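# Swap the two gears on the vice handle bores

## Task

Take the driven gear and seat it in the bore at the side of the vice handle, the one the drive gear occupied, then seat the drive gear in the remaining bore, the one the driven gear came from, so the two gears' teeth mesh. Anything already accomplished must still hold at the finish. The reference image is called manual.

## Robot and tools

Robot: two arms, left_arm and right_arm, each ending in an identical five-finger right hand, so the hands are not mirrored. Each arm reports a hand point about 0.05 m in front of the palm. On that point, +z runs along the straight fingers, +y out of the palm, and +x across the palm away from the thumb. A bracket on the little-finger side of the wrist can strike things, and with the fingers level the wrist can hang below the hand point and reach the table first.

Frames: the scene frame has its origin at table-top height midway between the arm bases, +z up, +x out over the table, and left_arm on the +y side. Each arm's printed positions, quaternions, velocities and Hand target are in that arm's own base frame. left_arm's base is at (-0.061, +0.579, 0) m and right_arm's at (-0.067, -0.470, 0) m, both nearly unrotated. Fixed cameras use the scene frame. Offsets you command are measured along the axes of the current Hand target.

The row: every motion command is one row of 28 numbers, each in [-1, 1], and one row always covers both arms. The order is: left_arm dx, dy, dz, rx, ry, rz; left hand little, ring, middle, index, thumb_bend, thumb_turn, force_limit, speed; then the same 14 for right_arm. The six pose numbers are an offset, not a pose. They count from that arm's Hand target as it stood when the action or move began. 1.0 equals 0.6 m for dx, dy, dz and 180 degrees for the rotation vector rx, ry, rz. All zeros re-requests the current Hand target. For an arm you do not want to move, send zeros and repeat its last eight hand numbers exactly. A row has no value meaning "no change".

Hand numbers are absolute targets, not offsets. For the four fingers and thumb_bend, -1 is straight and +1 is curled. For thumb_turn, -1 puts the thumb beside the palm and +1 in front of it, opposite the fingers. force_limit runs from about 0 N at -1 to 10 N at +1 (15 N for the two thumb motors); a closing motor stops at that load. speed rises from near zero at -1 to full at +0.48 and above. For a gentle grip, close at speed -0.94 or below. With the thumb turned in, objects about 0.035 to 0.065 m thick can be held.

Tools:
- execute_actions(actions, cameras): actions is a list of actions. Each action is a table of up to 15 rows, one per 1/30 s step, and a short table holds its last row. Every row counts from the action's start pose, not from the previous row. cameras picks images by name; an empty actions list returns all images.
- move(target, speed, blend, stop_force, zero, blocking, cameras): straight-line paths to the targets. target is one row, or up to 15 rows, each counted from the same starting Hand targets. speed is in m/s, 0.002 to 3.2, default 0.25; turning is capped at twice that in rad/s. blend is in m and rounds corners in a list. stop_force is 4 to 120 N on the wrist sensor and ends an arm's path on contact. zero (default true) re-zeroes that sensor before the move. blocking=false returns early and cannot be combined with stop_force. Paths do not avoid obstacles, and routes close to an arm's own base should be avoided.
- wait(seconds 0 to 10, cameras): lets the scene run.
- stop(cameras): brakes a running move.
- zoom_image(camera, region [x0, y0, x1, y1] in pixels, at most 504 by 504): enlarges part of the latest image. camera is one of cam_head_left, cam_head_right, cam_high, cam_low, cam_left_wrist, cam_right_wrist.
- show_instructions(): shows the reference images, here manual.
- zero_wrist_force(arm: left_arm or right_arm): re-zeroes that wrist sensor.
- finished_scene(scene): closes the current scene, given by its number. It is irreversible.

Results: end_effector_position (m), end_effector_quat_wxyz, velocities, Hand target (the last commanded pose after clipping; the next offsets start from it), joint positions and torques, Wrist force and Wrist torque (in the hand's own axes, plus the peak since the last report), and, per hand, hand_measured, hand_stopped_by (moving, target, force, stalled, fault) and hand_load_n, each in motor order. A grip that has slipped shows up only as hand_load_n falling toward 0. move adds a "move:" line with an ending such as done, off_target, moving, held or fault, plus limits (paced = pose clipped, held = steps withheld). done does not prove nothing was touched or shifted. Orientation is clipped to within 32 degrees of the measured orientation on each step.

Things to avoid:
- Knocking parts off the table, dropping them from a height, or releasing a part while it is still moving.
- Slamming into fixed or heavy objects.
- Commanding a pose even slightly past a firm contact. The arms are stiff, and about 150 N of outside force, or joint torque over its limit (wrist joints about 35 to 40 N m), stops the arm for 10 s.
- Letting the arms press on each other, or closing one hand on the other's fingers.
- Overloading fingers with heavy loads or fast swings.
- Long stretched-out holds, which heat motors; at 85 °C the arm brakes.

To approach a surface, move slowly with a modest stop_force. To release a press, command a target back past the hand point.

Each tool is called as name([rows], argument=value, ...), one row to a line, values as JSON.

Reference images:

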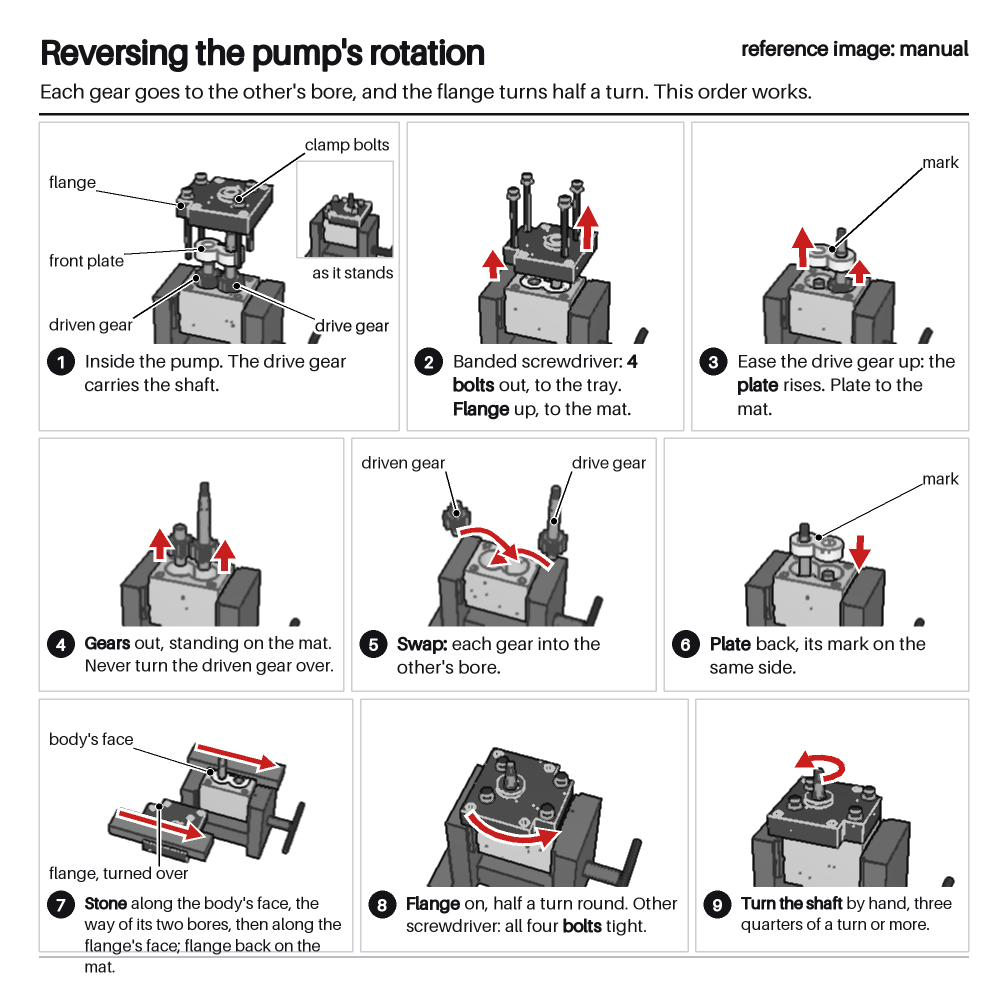

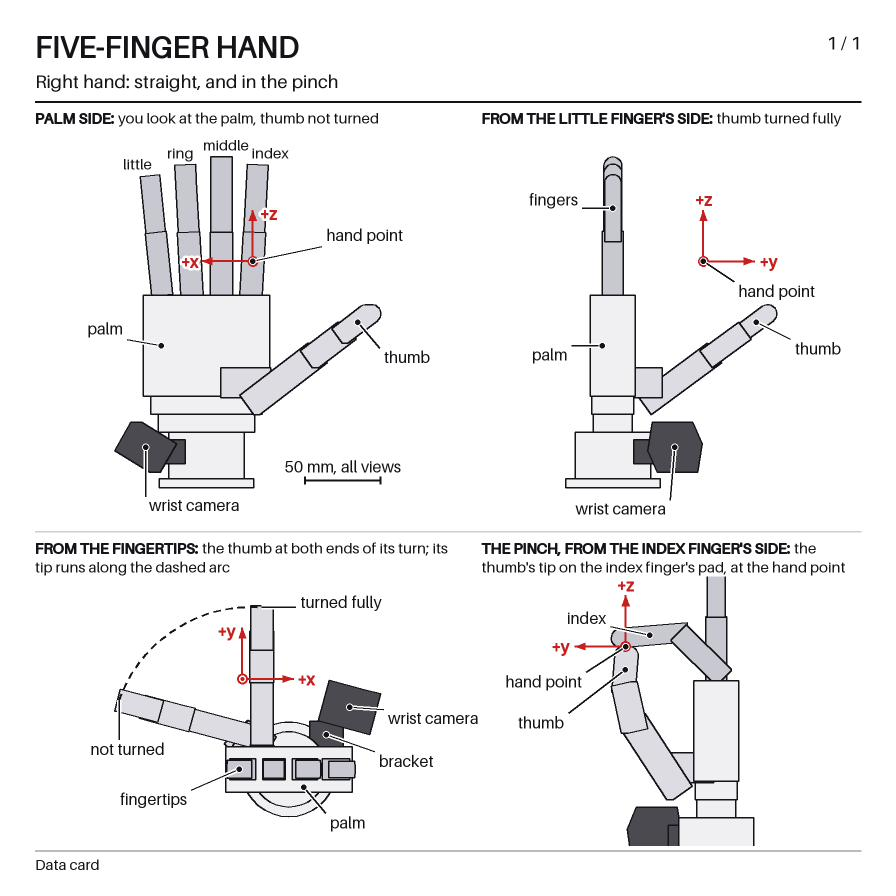

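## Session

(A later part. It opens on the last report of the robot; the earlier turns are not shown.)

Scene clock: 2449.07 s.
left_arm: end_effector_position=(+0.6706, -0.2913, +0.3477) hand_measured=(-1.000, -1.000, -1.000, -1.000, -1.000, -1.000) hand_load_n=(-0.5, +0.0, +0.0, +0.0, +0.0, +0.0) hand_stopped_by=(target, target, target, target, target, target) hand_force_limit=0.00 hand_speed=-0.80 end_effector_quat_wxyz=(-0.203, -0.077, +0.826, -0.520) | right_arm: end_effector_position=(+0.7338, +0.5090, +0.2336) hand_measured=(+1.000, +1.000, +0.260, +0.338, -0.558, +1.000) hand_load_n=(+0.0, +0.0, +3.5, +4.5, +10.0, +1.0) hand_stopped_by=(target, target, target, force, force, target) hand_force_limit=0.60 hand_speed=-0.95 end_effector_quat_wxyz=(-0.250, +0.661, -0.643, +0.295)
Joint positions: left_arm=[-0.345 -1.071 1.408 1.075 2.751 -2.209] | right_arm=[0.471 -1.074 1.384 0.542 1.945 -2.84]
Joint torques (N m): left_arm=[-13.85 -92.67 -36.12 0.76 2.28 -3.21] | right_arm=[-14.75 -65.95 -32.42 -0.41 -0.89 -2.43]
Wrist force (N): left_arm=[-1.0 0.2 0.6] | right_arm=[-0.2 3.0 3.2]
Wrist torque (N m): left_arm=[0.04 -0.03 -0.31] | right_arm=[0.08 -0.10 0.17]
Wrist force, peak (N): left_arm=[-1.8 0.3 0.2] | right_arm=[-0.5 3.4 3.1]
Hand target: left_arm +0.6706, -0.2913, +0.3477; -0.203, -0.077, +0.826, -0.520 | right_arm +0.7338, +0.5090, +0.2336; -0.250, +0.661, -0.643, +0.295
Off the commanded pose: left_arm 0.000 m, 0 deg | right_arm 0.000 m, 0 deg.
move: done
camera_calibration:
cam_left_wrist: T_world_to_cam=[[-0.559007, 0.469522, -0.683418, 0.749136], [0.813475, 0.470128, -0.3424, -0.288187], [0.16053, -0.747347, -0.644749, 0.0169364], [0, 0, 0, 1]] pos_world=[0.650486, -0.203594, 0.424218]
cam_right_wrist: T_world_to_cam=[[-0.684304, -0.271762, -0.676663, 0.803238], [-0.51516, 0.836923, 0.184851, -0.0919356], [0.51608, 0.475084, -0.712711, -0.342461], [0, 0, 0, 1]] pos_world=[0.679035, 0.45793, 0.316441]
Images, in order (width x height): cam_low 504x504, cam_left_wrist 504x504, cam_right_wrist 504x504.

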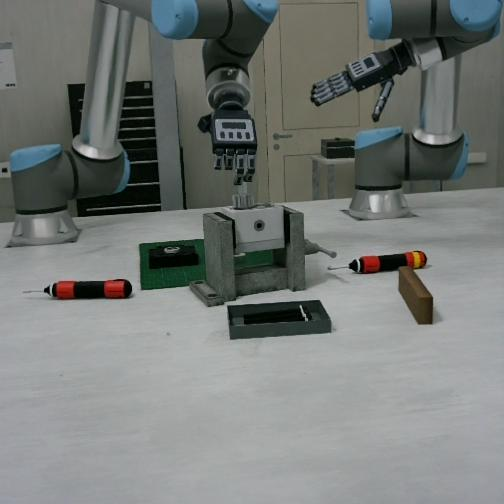

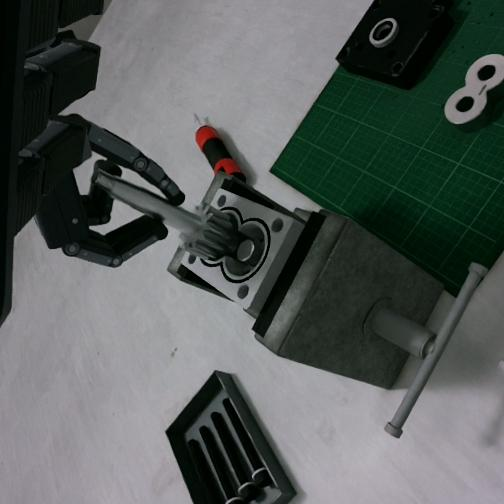

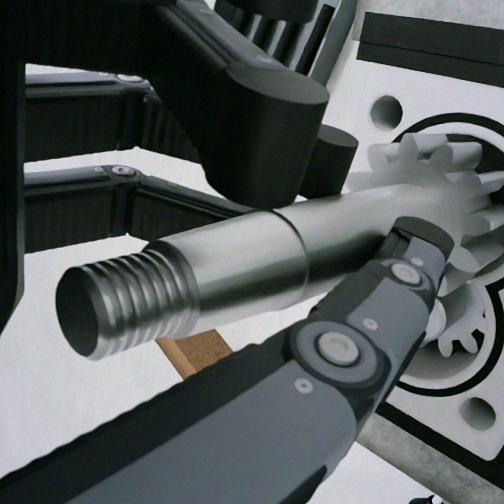

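move(target=[0,0,0,0,0,0,-1,-1,-1,-1,-1,-1,0,-0.8,-0.00091,0.00946,0.00934,0,0,0,1,1,0.26,0.38,-0.52,1,0.6,-0.95], cameras=["cam_right_wrist","cam_low","cam_left_wrist"], speed=0.006, stop_force=4)

zoom_image(camera="cam_right_wrist", region=[384, 90, 504, 210])

zoom_image(camera="cam_right_wrist", region=[384, 270, 504, 390])

zoom_image(camera="cam_left_wrist", region=[180, 195, 260, 275])

Scene clock: 2506.13 s.
left_arm: end_effector_position=(+0.6706, -0.2913, +0.3477) hand_measured=(-1.000, -1.000, -1.000, -1.000, -1.000, -1.000) hand_load_n=(+0.0, +0.0, +0.0, +0.0, +0.0, +0.0) hand_stopped_by=(target, target, target, target, target, target) hand_force_limit=0.00 hand_speed=-0.80 end_effector_quat_wxyz=(-0.203, -0.077, +0.826, -0.520) | right_arm: end_effector_position=(+0.7338, +0.5090, +0.2287) hand_measured=(+1.000, +1.000, +0.260, +0.338, -0.558, +1.000) hand_load_n=(+0.0, +0.0, +2.5, +4.0, +10.5, +1.5) hand_stopped_by=(target, target, target, force, force, target) hand_force_limit=0.60 hand_speed=-0.95 end_effector_quat_wxyz=(-0.250, +0.661, -0.643, +0.295)
Joint positions: left_arm=[-0.345 -1.071 1.408 1.075 2.751 -2.209] | right_arm=[0.471 -1.071 1.389 0.534 1.945 -2.84]
Joint torques (N m): left_arm=[-13.36 -93.85 -36.11 1.01 2.34 -3.11] | right_arm=[-13.68 -83.72 -49.93 4.37 -0.5 -1.91]
Wrist force (N): left_arm=[-1.1 0.2 0.2] | right_arm=[-0.1 1.7 2.1]
Wrist torque (N m): left_arm=[0.07 -0.01 -0.31] | right_arm=[0.07 -0.03 0.11]
Wrist force, peak (N): left_arm=[-1.7 0.2 0.6] | right_arm=[-0.9 3.2 3.1]
Hand target: left_arm +0.6706, -0.2913, +0.3477; -0.203, -0.077, +0.826, -0.520 | right_arm +0.7338, +0.5090, +0.2287; -0.250, +0.661, -0.643, +0.295 (not the last commanded pose)
Off the commanded pose: left_arm 0.000 m, 0 deg | right_arm 0.003 m, 0 deg.
move: contact (right_arm)
camera_calibration:
cam_left_wrist: T_world_to_cam=[[-0.559007, 0.469522, -0.683418, 0.749136], [0.813475, 0.470128, -0.3424, -0.288187], [0.16053, -0.747347, -0.644749, 0.0169364], [0, 0, 0, 1]] pos_world=[0.650486, -0.203594, 0.424218]
cam_right_wrist: T_world_to_cam=[[-0.684304, -0.271762, -0.676663, 0.799922], [-0.51516, 0.836923, 0.184851, -0.0910298], [0.51608, 0.475084, -0.712711, -0.345953], [0, 0, 0, 1]] pos_world=[0.679035, 0.45793, 0.311541]
Images, in order (width x height): cam_low 504x504, cam_left_wrist 504x504, cam_right_wrist 504x504.

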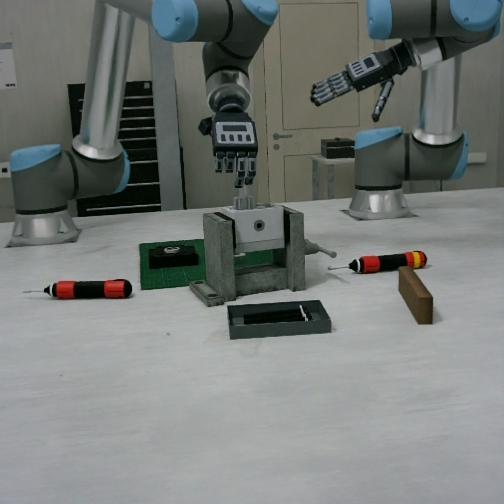

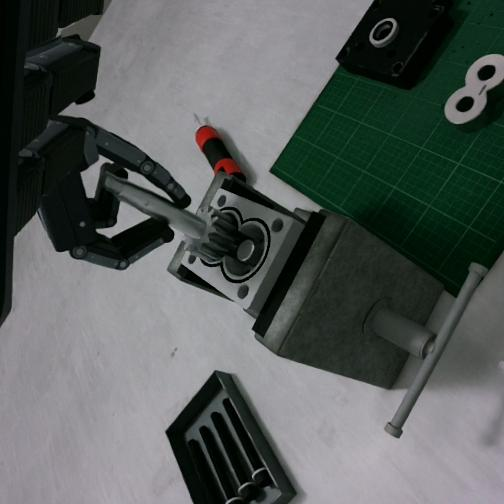

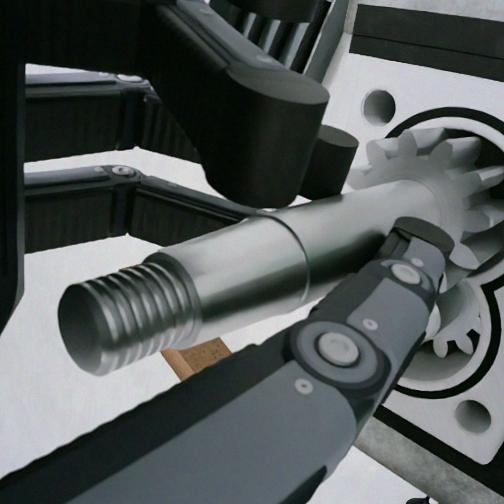

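Scaled by 4.200.

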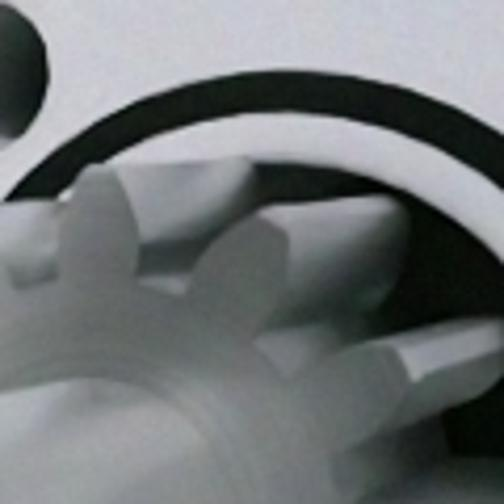

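Scaled by 4.200.

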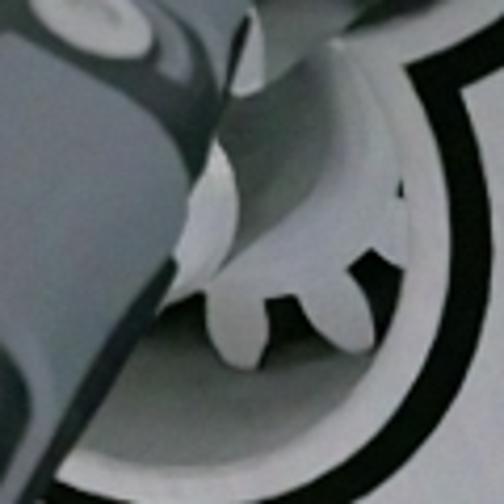

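Scaled by 6.300.

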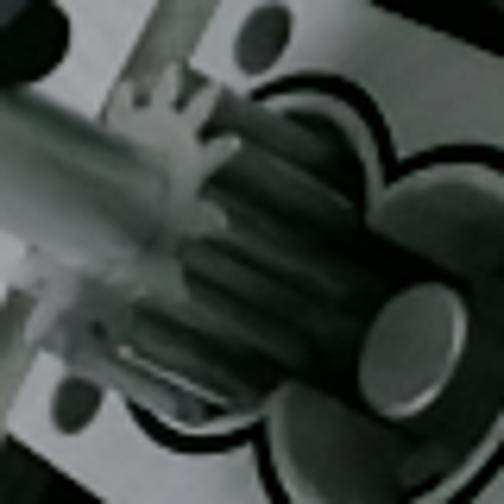

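move(target=[0,0,0,0,0,0,-1,-1,-1,-1,-1,-1,0,-0.8,-0.0004,-0.0016,-0.0032,0,0,0,1,1,0.26,0.38,-0.52,1,0.6,-0.95], cameras=["cam_right_wrist"], speed=0.01)

zoom_image(camera="cam_right_wrist", region=[384, 90, 504, 210])

zoom_image(camera="cam_right_wrist", region=[20, 240, 320, 440])

zoom_image(camera="cam_right_wrist", region=[320, 110, 504, 310])

Scene clock: 2550.40 s.
left_arm: end_effector_position=(+0.6706, -0.2913, +0.3477) hand_measured=(-1.000, -1.000, -1.000, -1.000, -1.000, -1.000) hand_load_n=(+0.0, +0.0, +0.0, +0.0, +0.0, +0.0) hand_stopped_by=(target, target, target, target, target, target) hand_force_limit=0.00 hand_speed=-0.80 end_effector_quat_wxyz=(-0.203, -0.077, +0.826, -0.520) | right_arm: end_effector_position=(+0.7331, +0.5093, +0.2306) hand_measured=(+1.000, +1.000, +0.260, +0.338, -0.558, +1.000) hand_load_n=(+0.0, +0.0, +3.5, +5.0, +10.0, +0.5) hand_stopped_by=(target, target, target, force, force, target) hand_force_limit=0.60 hand_speed=-0.95 end_effector_quat_wxyz=(-0.250, +0.661, -0.643, +0.295)
Joint positions: left_arm=[-0.345 -1.071 1.408 1.075 2.751 -2.209] | right_arm=[0.472 -1.072 1.388 0.537 1.946 -2.839]
Joint torques (N m): left_arm=[-14.51 -94.13 -37.33 0.84 2.23 -3.14] | right_arm=[13.17 -84.78 -50.8 4.17 1.19 2.19]
Wrist force (N): left_arm=[-1.4 0.1 0.4] | right_arm=[-0.4 3.1 3.1]
Wrist torque (N m): left_arm=[0.04 0.03 -0.32] | right_arm=[0.11 -0.05 0.15]
Wrist force, peak (N): left_arm=[-1.6 0.7 -0.4] | right_arm=[-0.4 3.4 3.1]
Hand target: left_arm +0.6706, -0.2913, +0.3477; -0.203, -0.077, +0.826, -0.520 | right_arm +0.7331, +0.5094, +0.2307; -0.250, +0.661, -0.643, +0.295
Off the commanded pose: left_arm 0.000 m, 0 deg | right_arm 0.000 m, 0 deg.
move: done
camera_calibration:
cam_right_wrist: T_world_to_cam=[[-0.684304, -0.271762, -0.676663, 0.800905], [-0.51516, 0.836923, 0.184851, -0.0920949], [0.51608, 0.475084, -0.712711, -0.344357], [0, 0, 0, 1]] pos_world=[0.678335, 0.45833, 0.313541]
Images, in order (width x height): cam_right_wrist 504x504.

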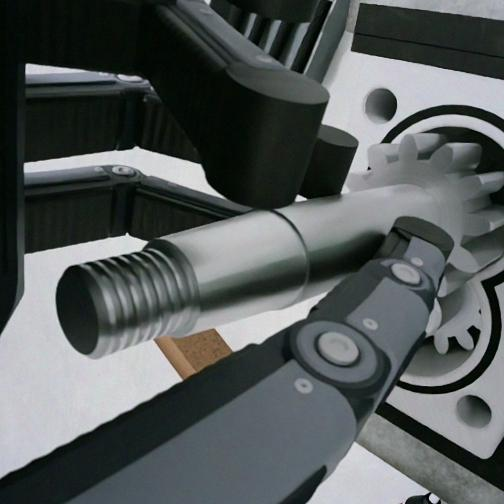

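Scaled by 4.200.

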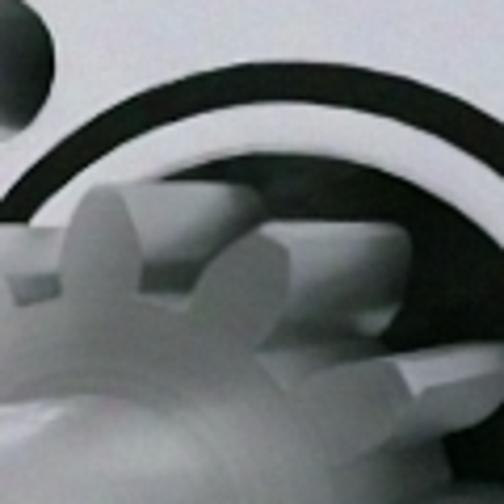

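Scaled by 1.680.

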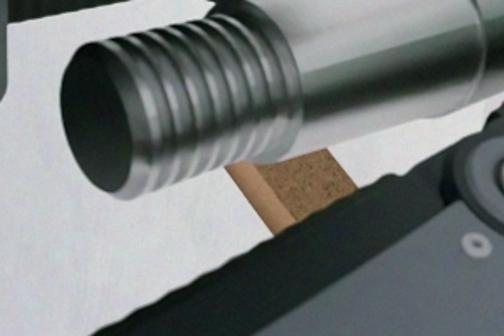

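Scaled by 2.520.

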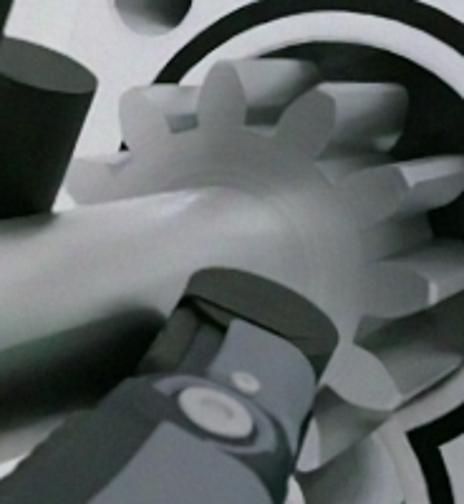

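move(target=[0,0,0,0,0,0,-1,-1,-1,-1,-1,-1,0,-0.8,-0.00091,0.00946,0.00934,0,0,0,1,1,0.26,0.38,-0.52,1,0.6,-0.95], cameras=["cam_right_wrist","cam_left_wrist"], speed=0.006, stop_force=4)

zoom_image(camera="cam_right_wrist", region=[384, 90, 504, 210])

zoom_image(camera="cam_right_wrist", region=[20, 240, 320, 440])

zoom_image(camera="cam_left_wrist", region=[180, 195, 260, 275])

Scene clock: 2575.20 s.
left_arm: end_effector_position=(+0.6706, -0.2913, +0.3477) hand_measured=(-1.000, -1.000, -1.000, -1.000, -1.000, -1.000) hand_load_n=(+0.0, +0.0, +0.0, +0.0, +0.0, +0.0) hand_stopped_by=(target, target, target, target, target, target) hand_force_limit=0.00 hand_speed=-0.80 end_effector_quat_wxyz=(-0.203, -0.077, +0.826, -0.520) | right_arm: end_effector_position=(+0.7331, +0.5094, +0.2285) hand_measured=(+1.000, +1.000, +0.260, +0.338, -0.558, +1.000) hand_load_n=(+0.0, +0.0, +3.0, +4.0, +10.5, +0.5) hand_stopped_by=(target, target, target, force, force, target) hand_force_limit=0.60 hand_speed=-0.95 end_effector_quat_wxyz=(-0.251, +0.661, -0.643, +0.295)
Joint positions: left_arm=[-0.345 -1.071 1.408 1.075 2.751 -2.209] | right_arm=[0.472 -1.071 1.39 0.534 1.946 -2.839]
Joint torques (N m): left_arm=[-15.42 -92.56 -37.17 0.83 2.3 -3.04] | right_arm=[10.1 -81.94 -49.5 3.6 1.17 2.23]
Wrist force (N): left_arm=[-0.9 0.3 0.4] | right_arm=[0.3 1.4 -1.5]
Wrist torque (N m): left_arm=[0.07 -0.05 -0.29] | right_arm=[0.02 -0.01 0.12]
Wrist force, peak (N): left_arm=[-1.9 0.8 -0.3] | right_arm=[0.6 0.1 -4.7]
Hand target: left_arm +0.6706, -0.2913, +0.3477; -0.203, -0.077, +0.826, -0.520 | right_arm +0.7331, +0.5094, +0.2286; -0.251, +0.661, -0.643, +0.295 (not the last commanded pose)
Off the commanded pose: left_arm 0.000 m, 0 deg | right_arm 0.006 m, 0 deg.
move: contact (right_arm)
camera_calibration:
cam_left_wrist: T_world_to_cam=[[-0.559007, 0.469522, -0.683418, 0.749136], [0.813475, 0.470128, -0.3424, -0.288187], [0.16053, -0.747347, -0.644749, 0.0169364], [0, 0, 0, 1]] pos_world=[0.650486, -0.203594, 0.424218]
cam_right_wrist: T_world_to_cam=[[-0.684304, -0.271762, -0.676663, 0.799484], [-0.51516, 0.836923, 0.184851, -0.0917067], [0.51608, 0.475084, -0.712711, -0.345853], [0, 0, 0, 1]] pos_world=[0.678335, 0.45833, 0.311441]
Images, in order (width x height): cam_left_wrist 504x504, cam_right_wrist 504x504.

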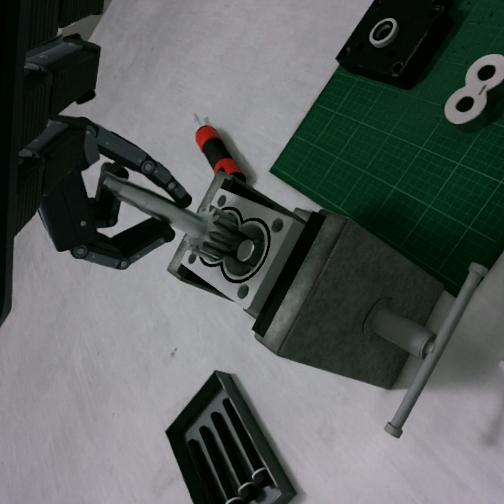

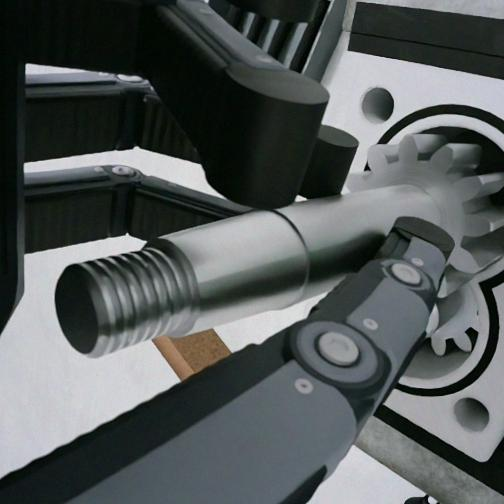

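Scaled by 4.200.

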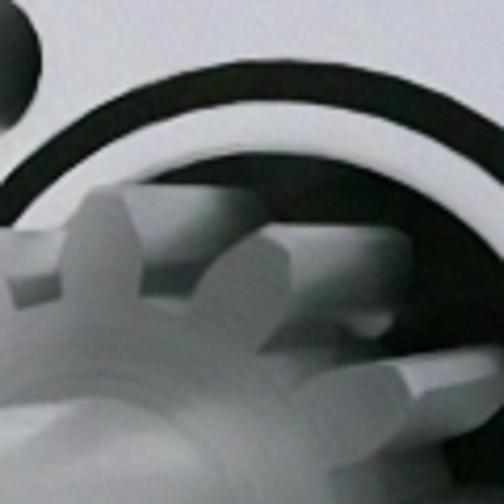

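Scaled by 1.680.

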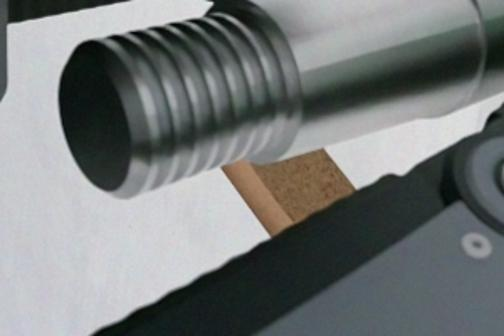

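Scaled by 6.300.

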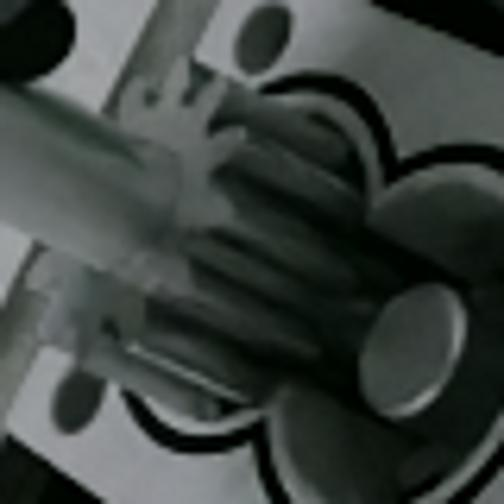

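move(target=[0,0,0,0,0,0,-1,-1,-1,-1,-1,-1,0,-0.8,0.0007,-0.00105,-0.00245,0,0,0,1,1,0.26,0.38,-0.52,1,0.6,-0.95], cameras=[], speed=0.01)

move(target=[0,0,0,0,0,0,-1,-1,-1,-1,-1,-1,0,-0.8,-0.0006,0.0065,0.0064,0,0,0,1,1,0.26,0.38,-0.52,1,0.6,-0.95], cameras=["cam_right_wrist","cam_left_wrist"], speed=0.006, stop_force=4)

zoom_image(camera="cam_right_wrist", region=[384, 90, 504, 210])

zoom_image(camera="cam_right_wrist", region=[20, 240, 320, 440])

zoom_image(camera="cam_left_wrist", region=[180, 195, 260, 275])

Scene clock: 2598.57 s.
left_arm: end_effector_position=(+0.6706, -0.2913, +0.3477) hand_measured=(-1.000, -1.000, -1.000, -1.000, -1.000, -1.000) hand_load_n=(+0.0, +0.0, +0.0, +0.0, +0.0, +0.0) hand_stopped_by=(target, target, target, target, target, target) hand_force_limit=0.00 hand_speed=-0.80 end_effector_quat_wxyz=(-0.203, -0.077, +0.826, -0.520) | right_arm: end_effector_position=(+0.7326, +0.5091, +0.2301) hand_measured=(+1.000, +1.000, +0.260, +0.338, -0.558, +1.000) hand_load_n=(+0.0, +0.0, +4.0, +5.0, +10.0, +0.5) hand_stopped_by=(target, target, target, force, force, target) hand_force_limit=0.60 hand_speed=-0.95 end_effector_quat_wxyz=(-0.251, +0.661, -0.643, +0.295)
Joint positions: left_arm=[-0.345 -1.071 1.408 1.075 2.751 -2.209] | right_arm=[0.472 -1.073 1.39 0.536 1.946 -2.839]
Joint torques (N m): left_arm=[-13.92 -92.83 -37 0.68 2.19 -2.98] | right_arm=[-2.14 -83.01 -35.67 4.09 0.81 1.76]
Wrist force (N): left_arm=[-1.2 0.3 -0.1] | right_arm=[-0.8 2.9 3.0]
Wrist torque (N m): left_arm=[0.09 0.02 -0.32] | right_arm=[0.08 0.00 0.12]
Wrist force, peak (N): left_arm=[-2.1 0.2 0.1] | right_arm=[-0.5 3.2 3.0]
Hand target: left_arm +0.6706, -0.2913, +0.3477; -0.203, -0.077, +0.826, -0.520 | right_arm +0.7325, +0.5091, +0.2301; -0.251, +0.661, -0.643, +0.295
Off the commanded pose: left_arm 0.000 m, 0 deg | right_arm 0.000 m, 0 deg.
move: done
No camera images: "cameras" was empty.

Scene clock: 2600.07 s.
left_arm: end_effector_position=(+0.6706, -0.2913, +0.3477) hand_measured=(-1.000, -1.000, -1.000, -1.000, -1.000, -1.000) hand_load_n=(+0.0, +0.0, +0.0, +0.0, +0.0, +0.0) hand_stopped_by=(target, target, target, target, target, target) hand_force_limit=0.00 hand_speed=-0.80 end_effector_quat_wxyz=(-0.203, -0.077, +0.826, -0.520) | right_arm: end_effector_position=(+0.7325, +0.5091, +0.2284) hand_measured=(+1.000, +1.000, +0.260, +0.338, -0.558, +1.000) hand_load_n=(+0.0, +0.0, +3.0, +4.0, +10.5, +0.0) hand_stopped_by=(target, target, target, force, force, target) hand_force_limit=0.60 hand_speed=-0.95 end_effector_quat_wxyz=(-0.251, +0.661, -0.643, +0.295)
Joint positions: left_arm=[-0.345 -1.071 1.408 1.075 2.751 -2.209] | right_arm=[0.472 -1.072 1.392 0.533 1.946 -2.839]
Joint torques (N m): left_arm=[-13.64 -92.82 -37.61 0.83 2.64 -3.38] | right_arm=[-4.47 -81 -49.47 4 0.23 1.2]
Wrist force (N): left_arm=[-1.1 0.2 0.5] | right_arm=[0.6 0.5 -0.4]
Wrist torque (N m): left_arm=[0.04 -0.02 -0.31] | right_arm=[0.03 -0.02 0.10]
Wrist force, peak (N): left_arm=[-1.6 0.4 0.1] | right_arm=[-0.6 3.0 3.2]
Hand target: left_arm +0.6706, -0.2913, +0.3477; -0.203, -0.077, +0.826, -0.520 | right_arm +0.7325, +0.5091, +0.2284; -0.251, +0.661, -0.643, +0.295 (not the last commanded pose)
Off the commanded pose: left_arm 0.000 m, 0 deg | right_arm 0.004 m, 0 deg.
move: contact (right_arm)
camera_calibration:
cam_left_wrist: T_world_to_cam=[[-0.559007, 0.469522, -0.683418, 0.749136], [0.813475, 0.470128, -0.3424, -0.288187], [0.16053, -0.747347, -0.644749, 0.0169364], [0, 0, 0, 1]] pos_world=[0.650486, -0.203594, 0.424218]
cam_right_wrist: T_world_to_cam=[[-0.684257, -0.271714, -0.67673, 0.798892], [-0.51521, 0.836875, 0.184927, -0.0917141], [0.516092, 0.475196, -0.712628, -0.345557], [0, 0, 0, 1]] pos_world=[0.677735, 0.458031, 0.311341]
Images, in order (width x height): cam_left_wrist 504x504, cam_right_wrist 504x504.

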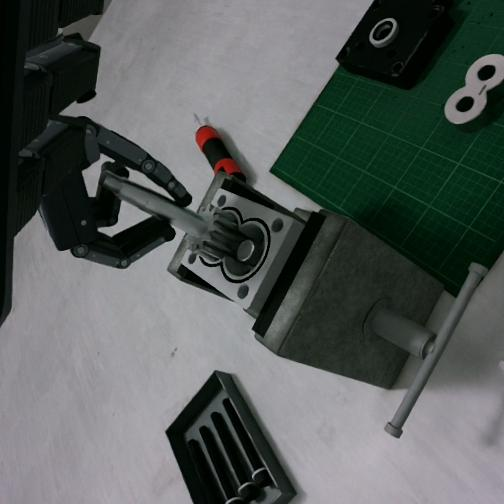

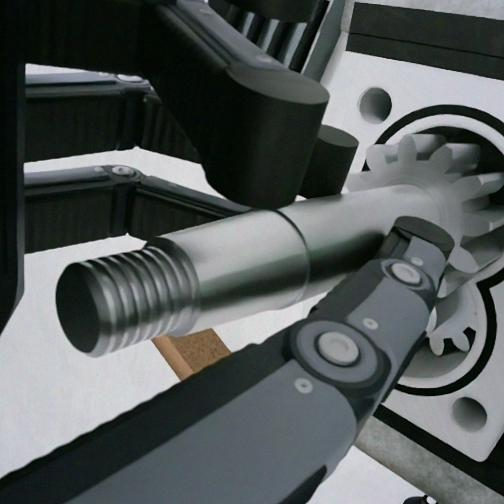

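Scaled by 4.200.

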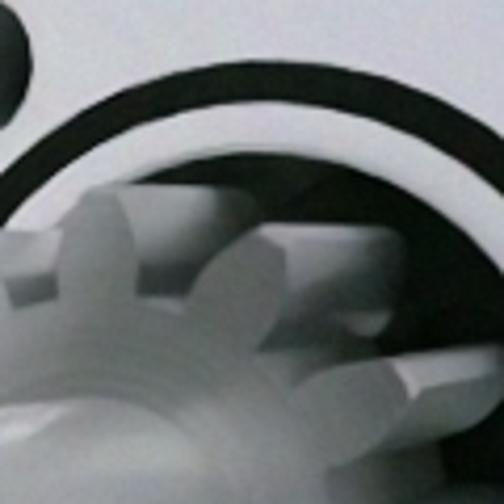

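Scaled by 1.680.

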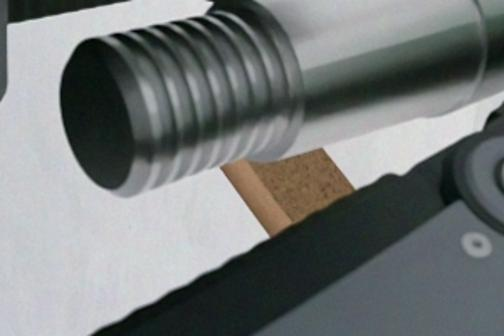

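Scaled by 6.300.

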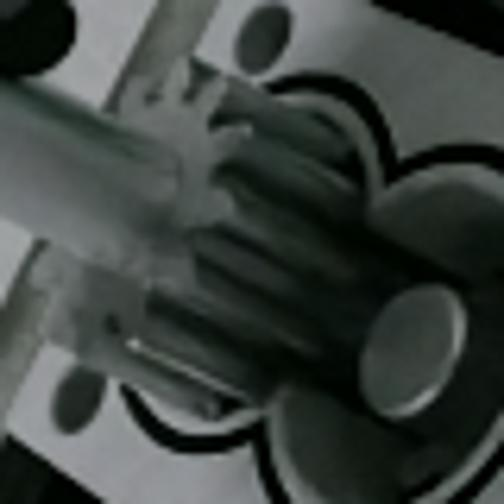

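move(target=[0,0,0,0,0,0,-1,-1,-1,-1,-1,-1,0,-0.8,0.0035,-0.0025,-0.0006,0,0,0,1,1,0.26,0.38,-0.52,1,0.6,-0.95], cameras=[], speed=0.01)

move(target=[0,0,0,0,0,0,-1,-1,-1,-1,-1,-1,0,-0.8,-0.0006,0.0065,0.0064,0,0,0,1,1,0.26,0.38,-0.52,1,0.6,-0.95], cameras=["cam_right_wrist","cam_left_wrist"], speed=0.006, stop_force=4)

zoom_image(camera="cam_right_wrist", region=[384, 90, 504, 210])

zoom_image(camera="cam_right_wrist", region=[20, 240, 320, 440])

zoom_image(camera="cam_left_wrist", region=[180, 195, 260, 275])

Scene clock: 2661.90 s.
left_arm: end_effector_position=(+0.6706, -0.2913, +0.3477) hand_measured=(-1.000, -1.000, -1.000, -1.000, -1.000, -1.000) hand_load_n=(+0.0, +0.0, +0.0, +0.0, +0.0, +0.0) hand_stopped_by=(target, target, target, target, target, target) hand_force_limit=0.00 hand_speed=-0.80 end_effector_quat_wxyz=(-0.203, -0.077, +0.826, -0.520) | right_arm: end_effector_position=(+0.7333, +0.5071, +0.2299) hand_measured=(+1.000, +1.000, +0.260, +0.338, -0.558, +1.000) hand_load_n=(+0.0, +0.0, +4.0, +5.0, +10.0, +0.5) hand_stopped_by=(target, target, target, force, force, target) hand_force_limit=0.60 hand_speed=-0.95 end_effector_quat_wxyz=(-0.251, +0.661, -0.643, +0.295)
Joint positions: left_arm=[-0.345 -1.071 1.408 1.075 2.751 -2.209] | right_arm=[0.469 -1.074 1.392 0.534 1.944 -2.841]
Joint torques (N m): left_arm=[-13.73 -92.25 -37.62 0.82 2.26 -3] | right_arm=[-13.86 -84.84 -32.37 4.31 -0.86 -2.28]
Wrist force (N): left_arm=[-0.7 0.3 0.2] | right_arm=[-0.4 3.2 2.9]
Wrist torque (N m): left_arm=[0.09 -0.07 -0.28] | right_arm=[0.13 -0.07 0.15]
Wrist force, peak (N): left_arm=[-1.8 0.4 0.6] | right_arm=[-0.5 3.3 3.1]
Hand target: left_arm +0.6706, -0.2913, +0.3477; -0.203, -0.077, +0.826, -0.520 | right_arm +0.7333, +0.5071, +0.2299; -0.251, +0.661, -0.643, +0.295
Off the commanded pose: left_arm 0.000 m, 0 deg | right_arm 0.000 m, 0 deg.
move: done
No camera images: "cameras" was empty.

Scene clock: 2663.53 s.
left_arm: end_effector_position=(+0.6706, -0.2913, +0.3477) hand_measured=(-1.000, -1.000, -1.000, -1.000, -1.000, -1.000) hand_load_n=(+0.0, +0.0, +0.0, +0.0, +0.0, +0.0) hand_stopped_by=(target, target, target, target, target, target) hand_force_limit=0.00 hand_speed=-0.80 end_effector_quat_wxyz=(-0.203, -0.077, +0.826, -0.520) | right_arm: end_effector_position=(+0.7333, +0.5070, +0.2244) hand_measured=(+1.000, +1.000, +0.260, +0.338, -0.558, +1.000) hand_load_n=(+0.0, +0.0, +3.5, +5.5, +10.0, +0.5) hand_stopped_by=(target, target, target, force, force, target) hand_force_limit=0.60 hand_speed=-0.95 end_effector_quat_wxyz=(-0.251, +0.661, -0.643, +0.295)
Joint positions: left_arm=[-0.345 -1.071 1.408 1.075 2.751 -2.209] | right_arm=[0.469 -1.072 1.398 0.526 1.944 -2.841]
Joint torques (N m): left_arm=[-13.51 -90.9 -37.39 0.96 2.45 -2.92] | right_arm=[-12.33 -67.67 -32.41 -0.53 -0.82 -1.87]
Wrist force (N): left_arm=[-1.1 0.2 0.3] | right_arm=[-0.4 3.3 2.4]
Wrist torque (N m): left_arm=[0.06 -0.01 -0.31] | right_arm=[0.09 -0.02 0.12]
Wrist force, peak (N): left_arm=[-1.5 0.7 0.5] | right_arm=[-0.3 3.5 2.6]
Hand target: left_arm +0.6706, -0.2913, +0.3477; -0.203, -0.077, +0.826, -0.520 | right_arm +0.7333, +0.5070, +0.2244; -0.251, +0.661, -0.643, +0.295
Off the commanded pose: left_arm 0.000 m, 0 deg | right_arm 0.000 m, 0 deg.
move: done
camera_calibration:
cam_left_wrist: T_world_to_cam=[[-0.559007, 0.469522, -0.683418, 0.749136], [0.813475, 0.470128, -0.3424, -0.288187], [0.16053, -0.747347, -0.644749, 0.0169364], [0, 0, 0, 1]] pos_world=[0.650486, -0.203594, 0.424218]
cam_right_wrist: T_world_to_cam=[[-0.684221, -0.271681, -0.67678, 0.796165], [-0.515183, 0.8369, 0.18489, -0.0889064], [0.516166, 0.475171, -0.712591, -0.347921], [0, 0, 0, 1]] pos_world=[0.678535, 0.456031, 0.307341]
Images, in order (width x height): cam_left_wrist 504x504, cam_right_wrist 504x504.

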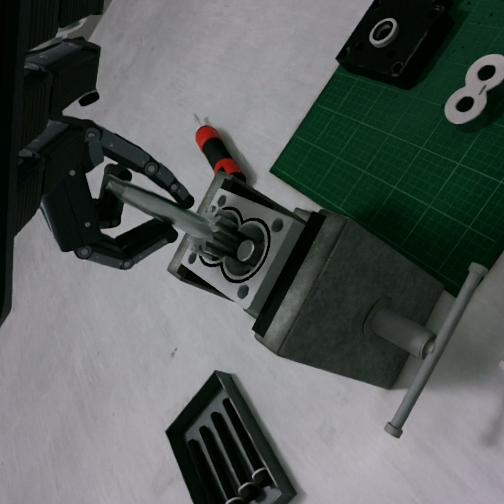

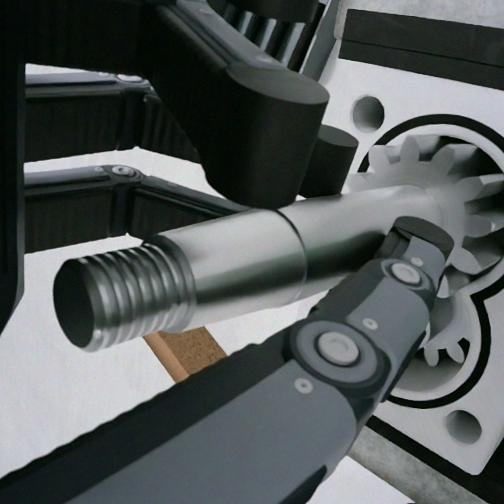

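Scaled by 4.200.

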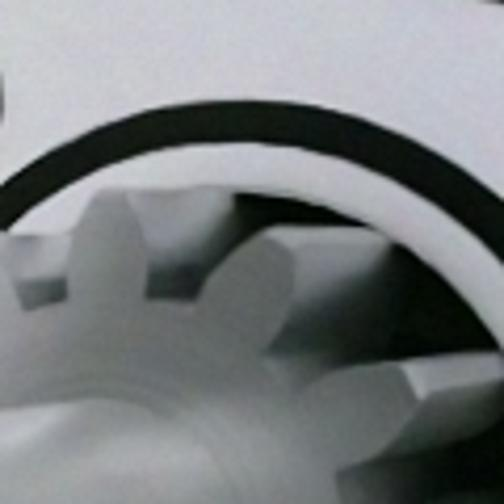

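Scaled by 1.680.

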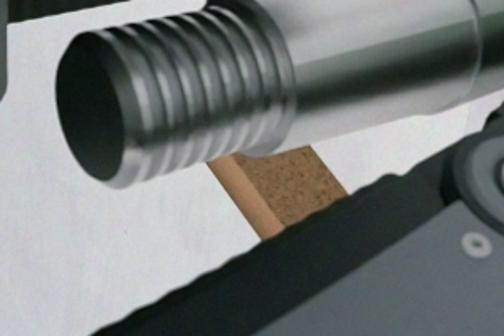

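Scaled by 6.300.

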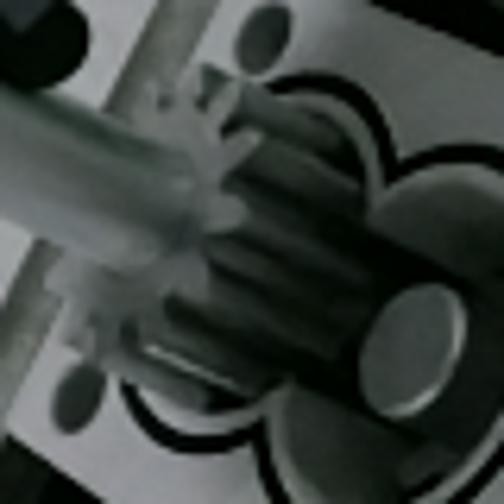

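move(target=[0,0,0,0,0,0,-1,-1,-1,-1,-1,-1,0,-0.8,-0.0011,0.0117,0.01156,0,0,0,1,1,0.26,0.38,-0.52,1,0.6,-0.95], cameras=["cam_right_wrist","cam_left_wrist"], speed=0.008, stop_force=4)

zoom_image(camera="cam_right_wrist", region=[354, 90, 504, 240])

zoom_image(camera="cam_right_wrist", region=[384, 200, 504, 320])

zoom_image(camera="cam_left_wrist", region=[190, 205, 270, 285])

Scene clock: 2678.03 s.
left_arm: end_effector_position=(+0.6706, -0.2913, +0.3477) hand_measured=(-1.000, -1.000, -1.000, -1.000, -1.000, -1.000) hand_load_n=(+0.0, +0.0, +0.0, +0.0, +0.0, +0.0) hand_stopped_by=(target, target, target, target, target, target) hand_force_limit=0.00 hand_speed=-0.80 end_effector_quat_wxyz=(-0.203, -0.077, +0.826, -0.520) | right_arm: end_effector_position=(+0.7333, +0.5070, +0.2229) hand_measured=(+1.000, +1.000, +0.260, +0.338, -0.558, +1.000) hand_load_n=(+0.0, +0.0, +3.0, +6.0, +10.0, +0.5) hand_stopped_by=(target, target, target, force, force, target) hand_force_limit=0.60 hand_speed=-0.95 end_effector_quat_wxyz=(-0.251, +0.661, -0.643, +0.295)
Joint positions: left_arm=[-0.345 -1.071 1.408 1.075 2.751 -2.209] | right_arm=[0.469 -1.071 1.399 0.523 1.944 -2.841]
Joint torques (N m): left_arm=[-13.95 -94.08 -37.84 0.82 2.43 -3.11] | right_arm=[-8.32 -84.79 -51.07 3.69 -0.7 -1.1]
Wrist force (N): left_arm=[-0.9 0.2 0.9] | right_arm=[-0.2 3.5 2.0]
Wrist torque (N m): left_arm=[0.02 -0.05 -0.30] | right_arm=[0.07 -0.03 0.12]
Wrist force, peak (N): left_arm=[-1.6 0.4 -0.6] | right_arm=[-0.1 3.5 2.7]
Hand target: left_arm +0.6706, -0.2913, +0.3477; -0.203, -0.077, +0.826, -0.520 | right_arm +0.7333, +0.5070, +0.2229; -0.251, +0.661, -0.643, +0.295 (not the last commanded pose)
Off the commanded pose: left_arm 0.000 m, 0 deg | right_arm 0.008 m, 0 deg.
move: contact (right_arm)
camera_calibration:
cam_left_wrist: T_world_to_cam=[[-0.559007, 0.469522, -0.683418, 0.749136], [0.813475, 0.470128, -0.3424, -0.288187], [0.16053, -0.747347, -0.644749, 0.0169364], [0, 0, 0, 1]] pos_world=[0.650486, -0.203594, 0.424218]
cam_right_wrist: T_world_to_cam=[[-0.684221, -0.271681, -0.67678, 0.795083], [-0.515183, 0.8369, 0.18489, -0.0886106], [0.516166, 0.475171, -0.712591, -0.349061], [0, 0, 0, 1]] pos_world=[0.678535, 0.456031, 0.305741]
Images, in order (width x height): cam_left_wrist 504x504, cam_right_wrist 504x504.

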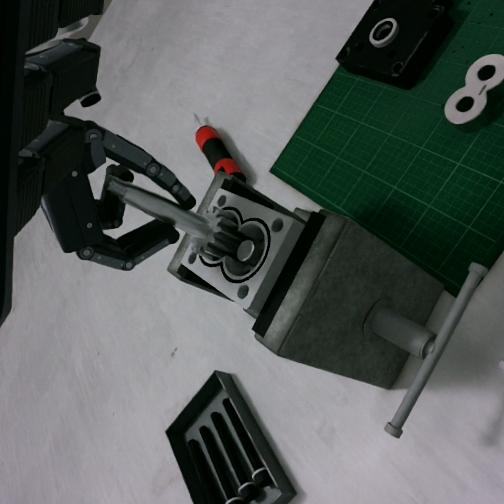

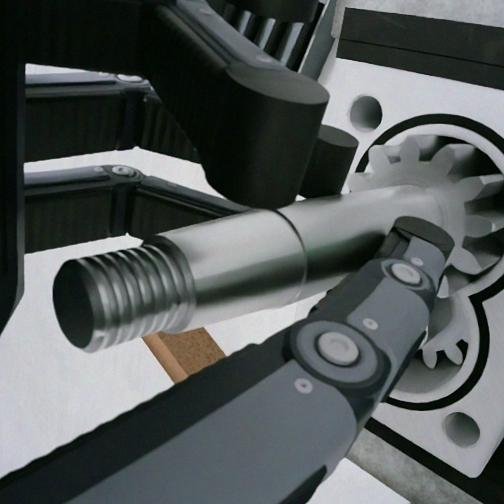

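Scaled by 3.360.

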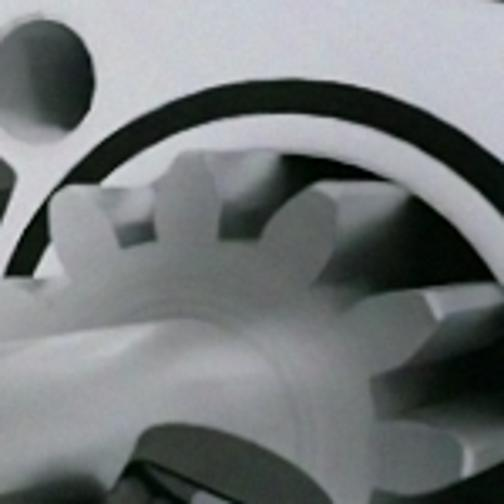

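Scaled by 4.200.

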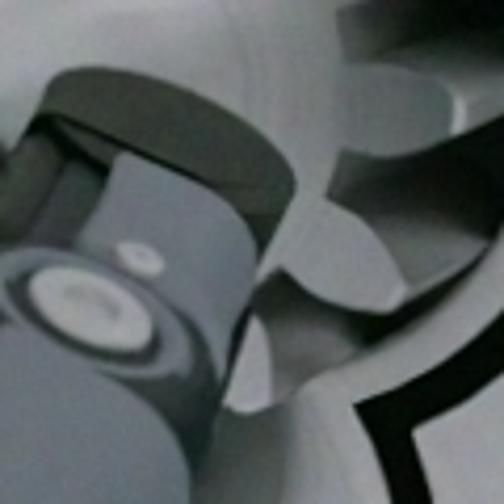

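Scaled by 6.300.

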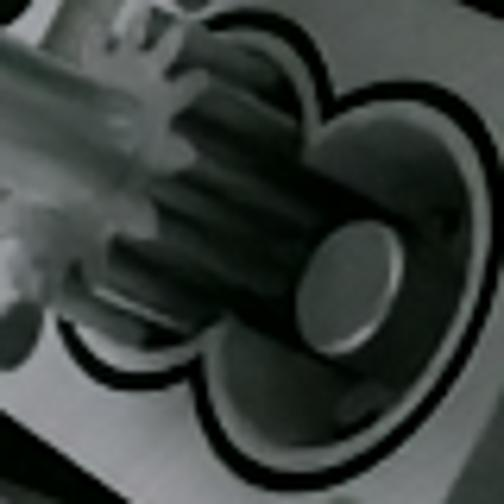

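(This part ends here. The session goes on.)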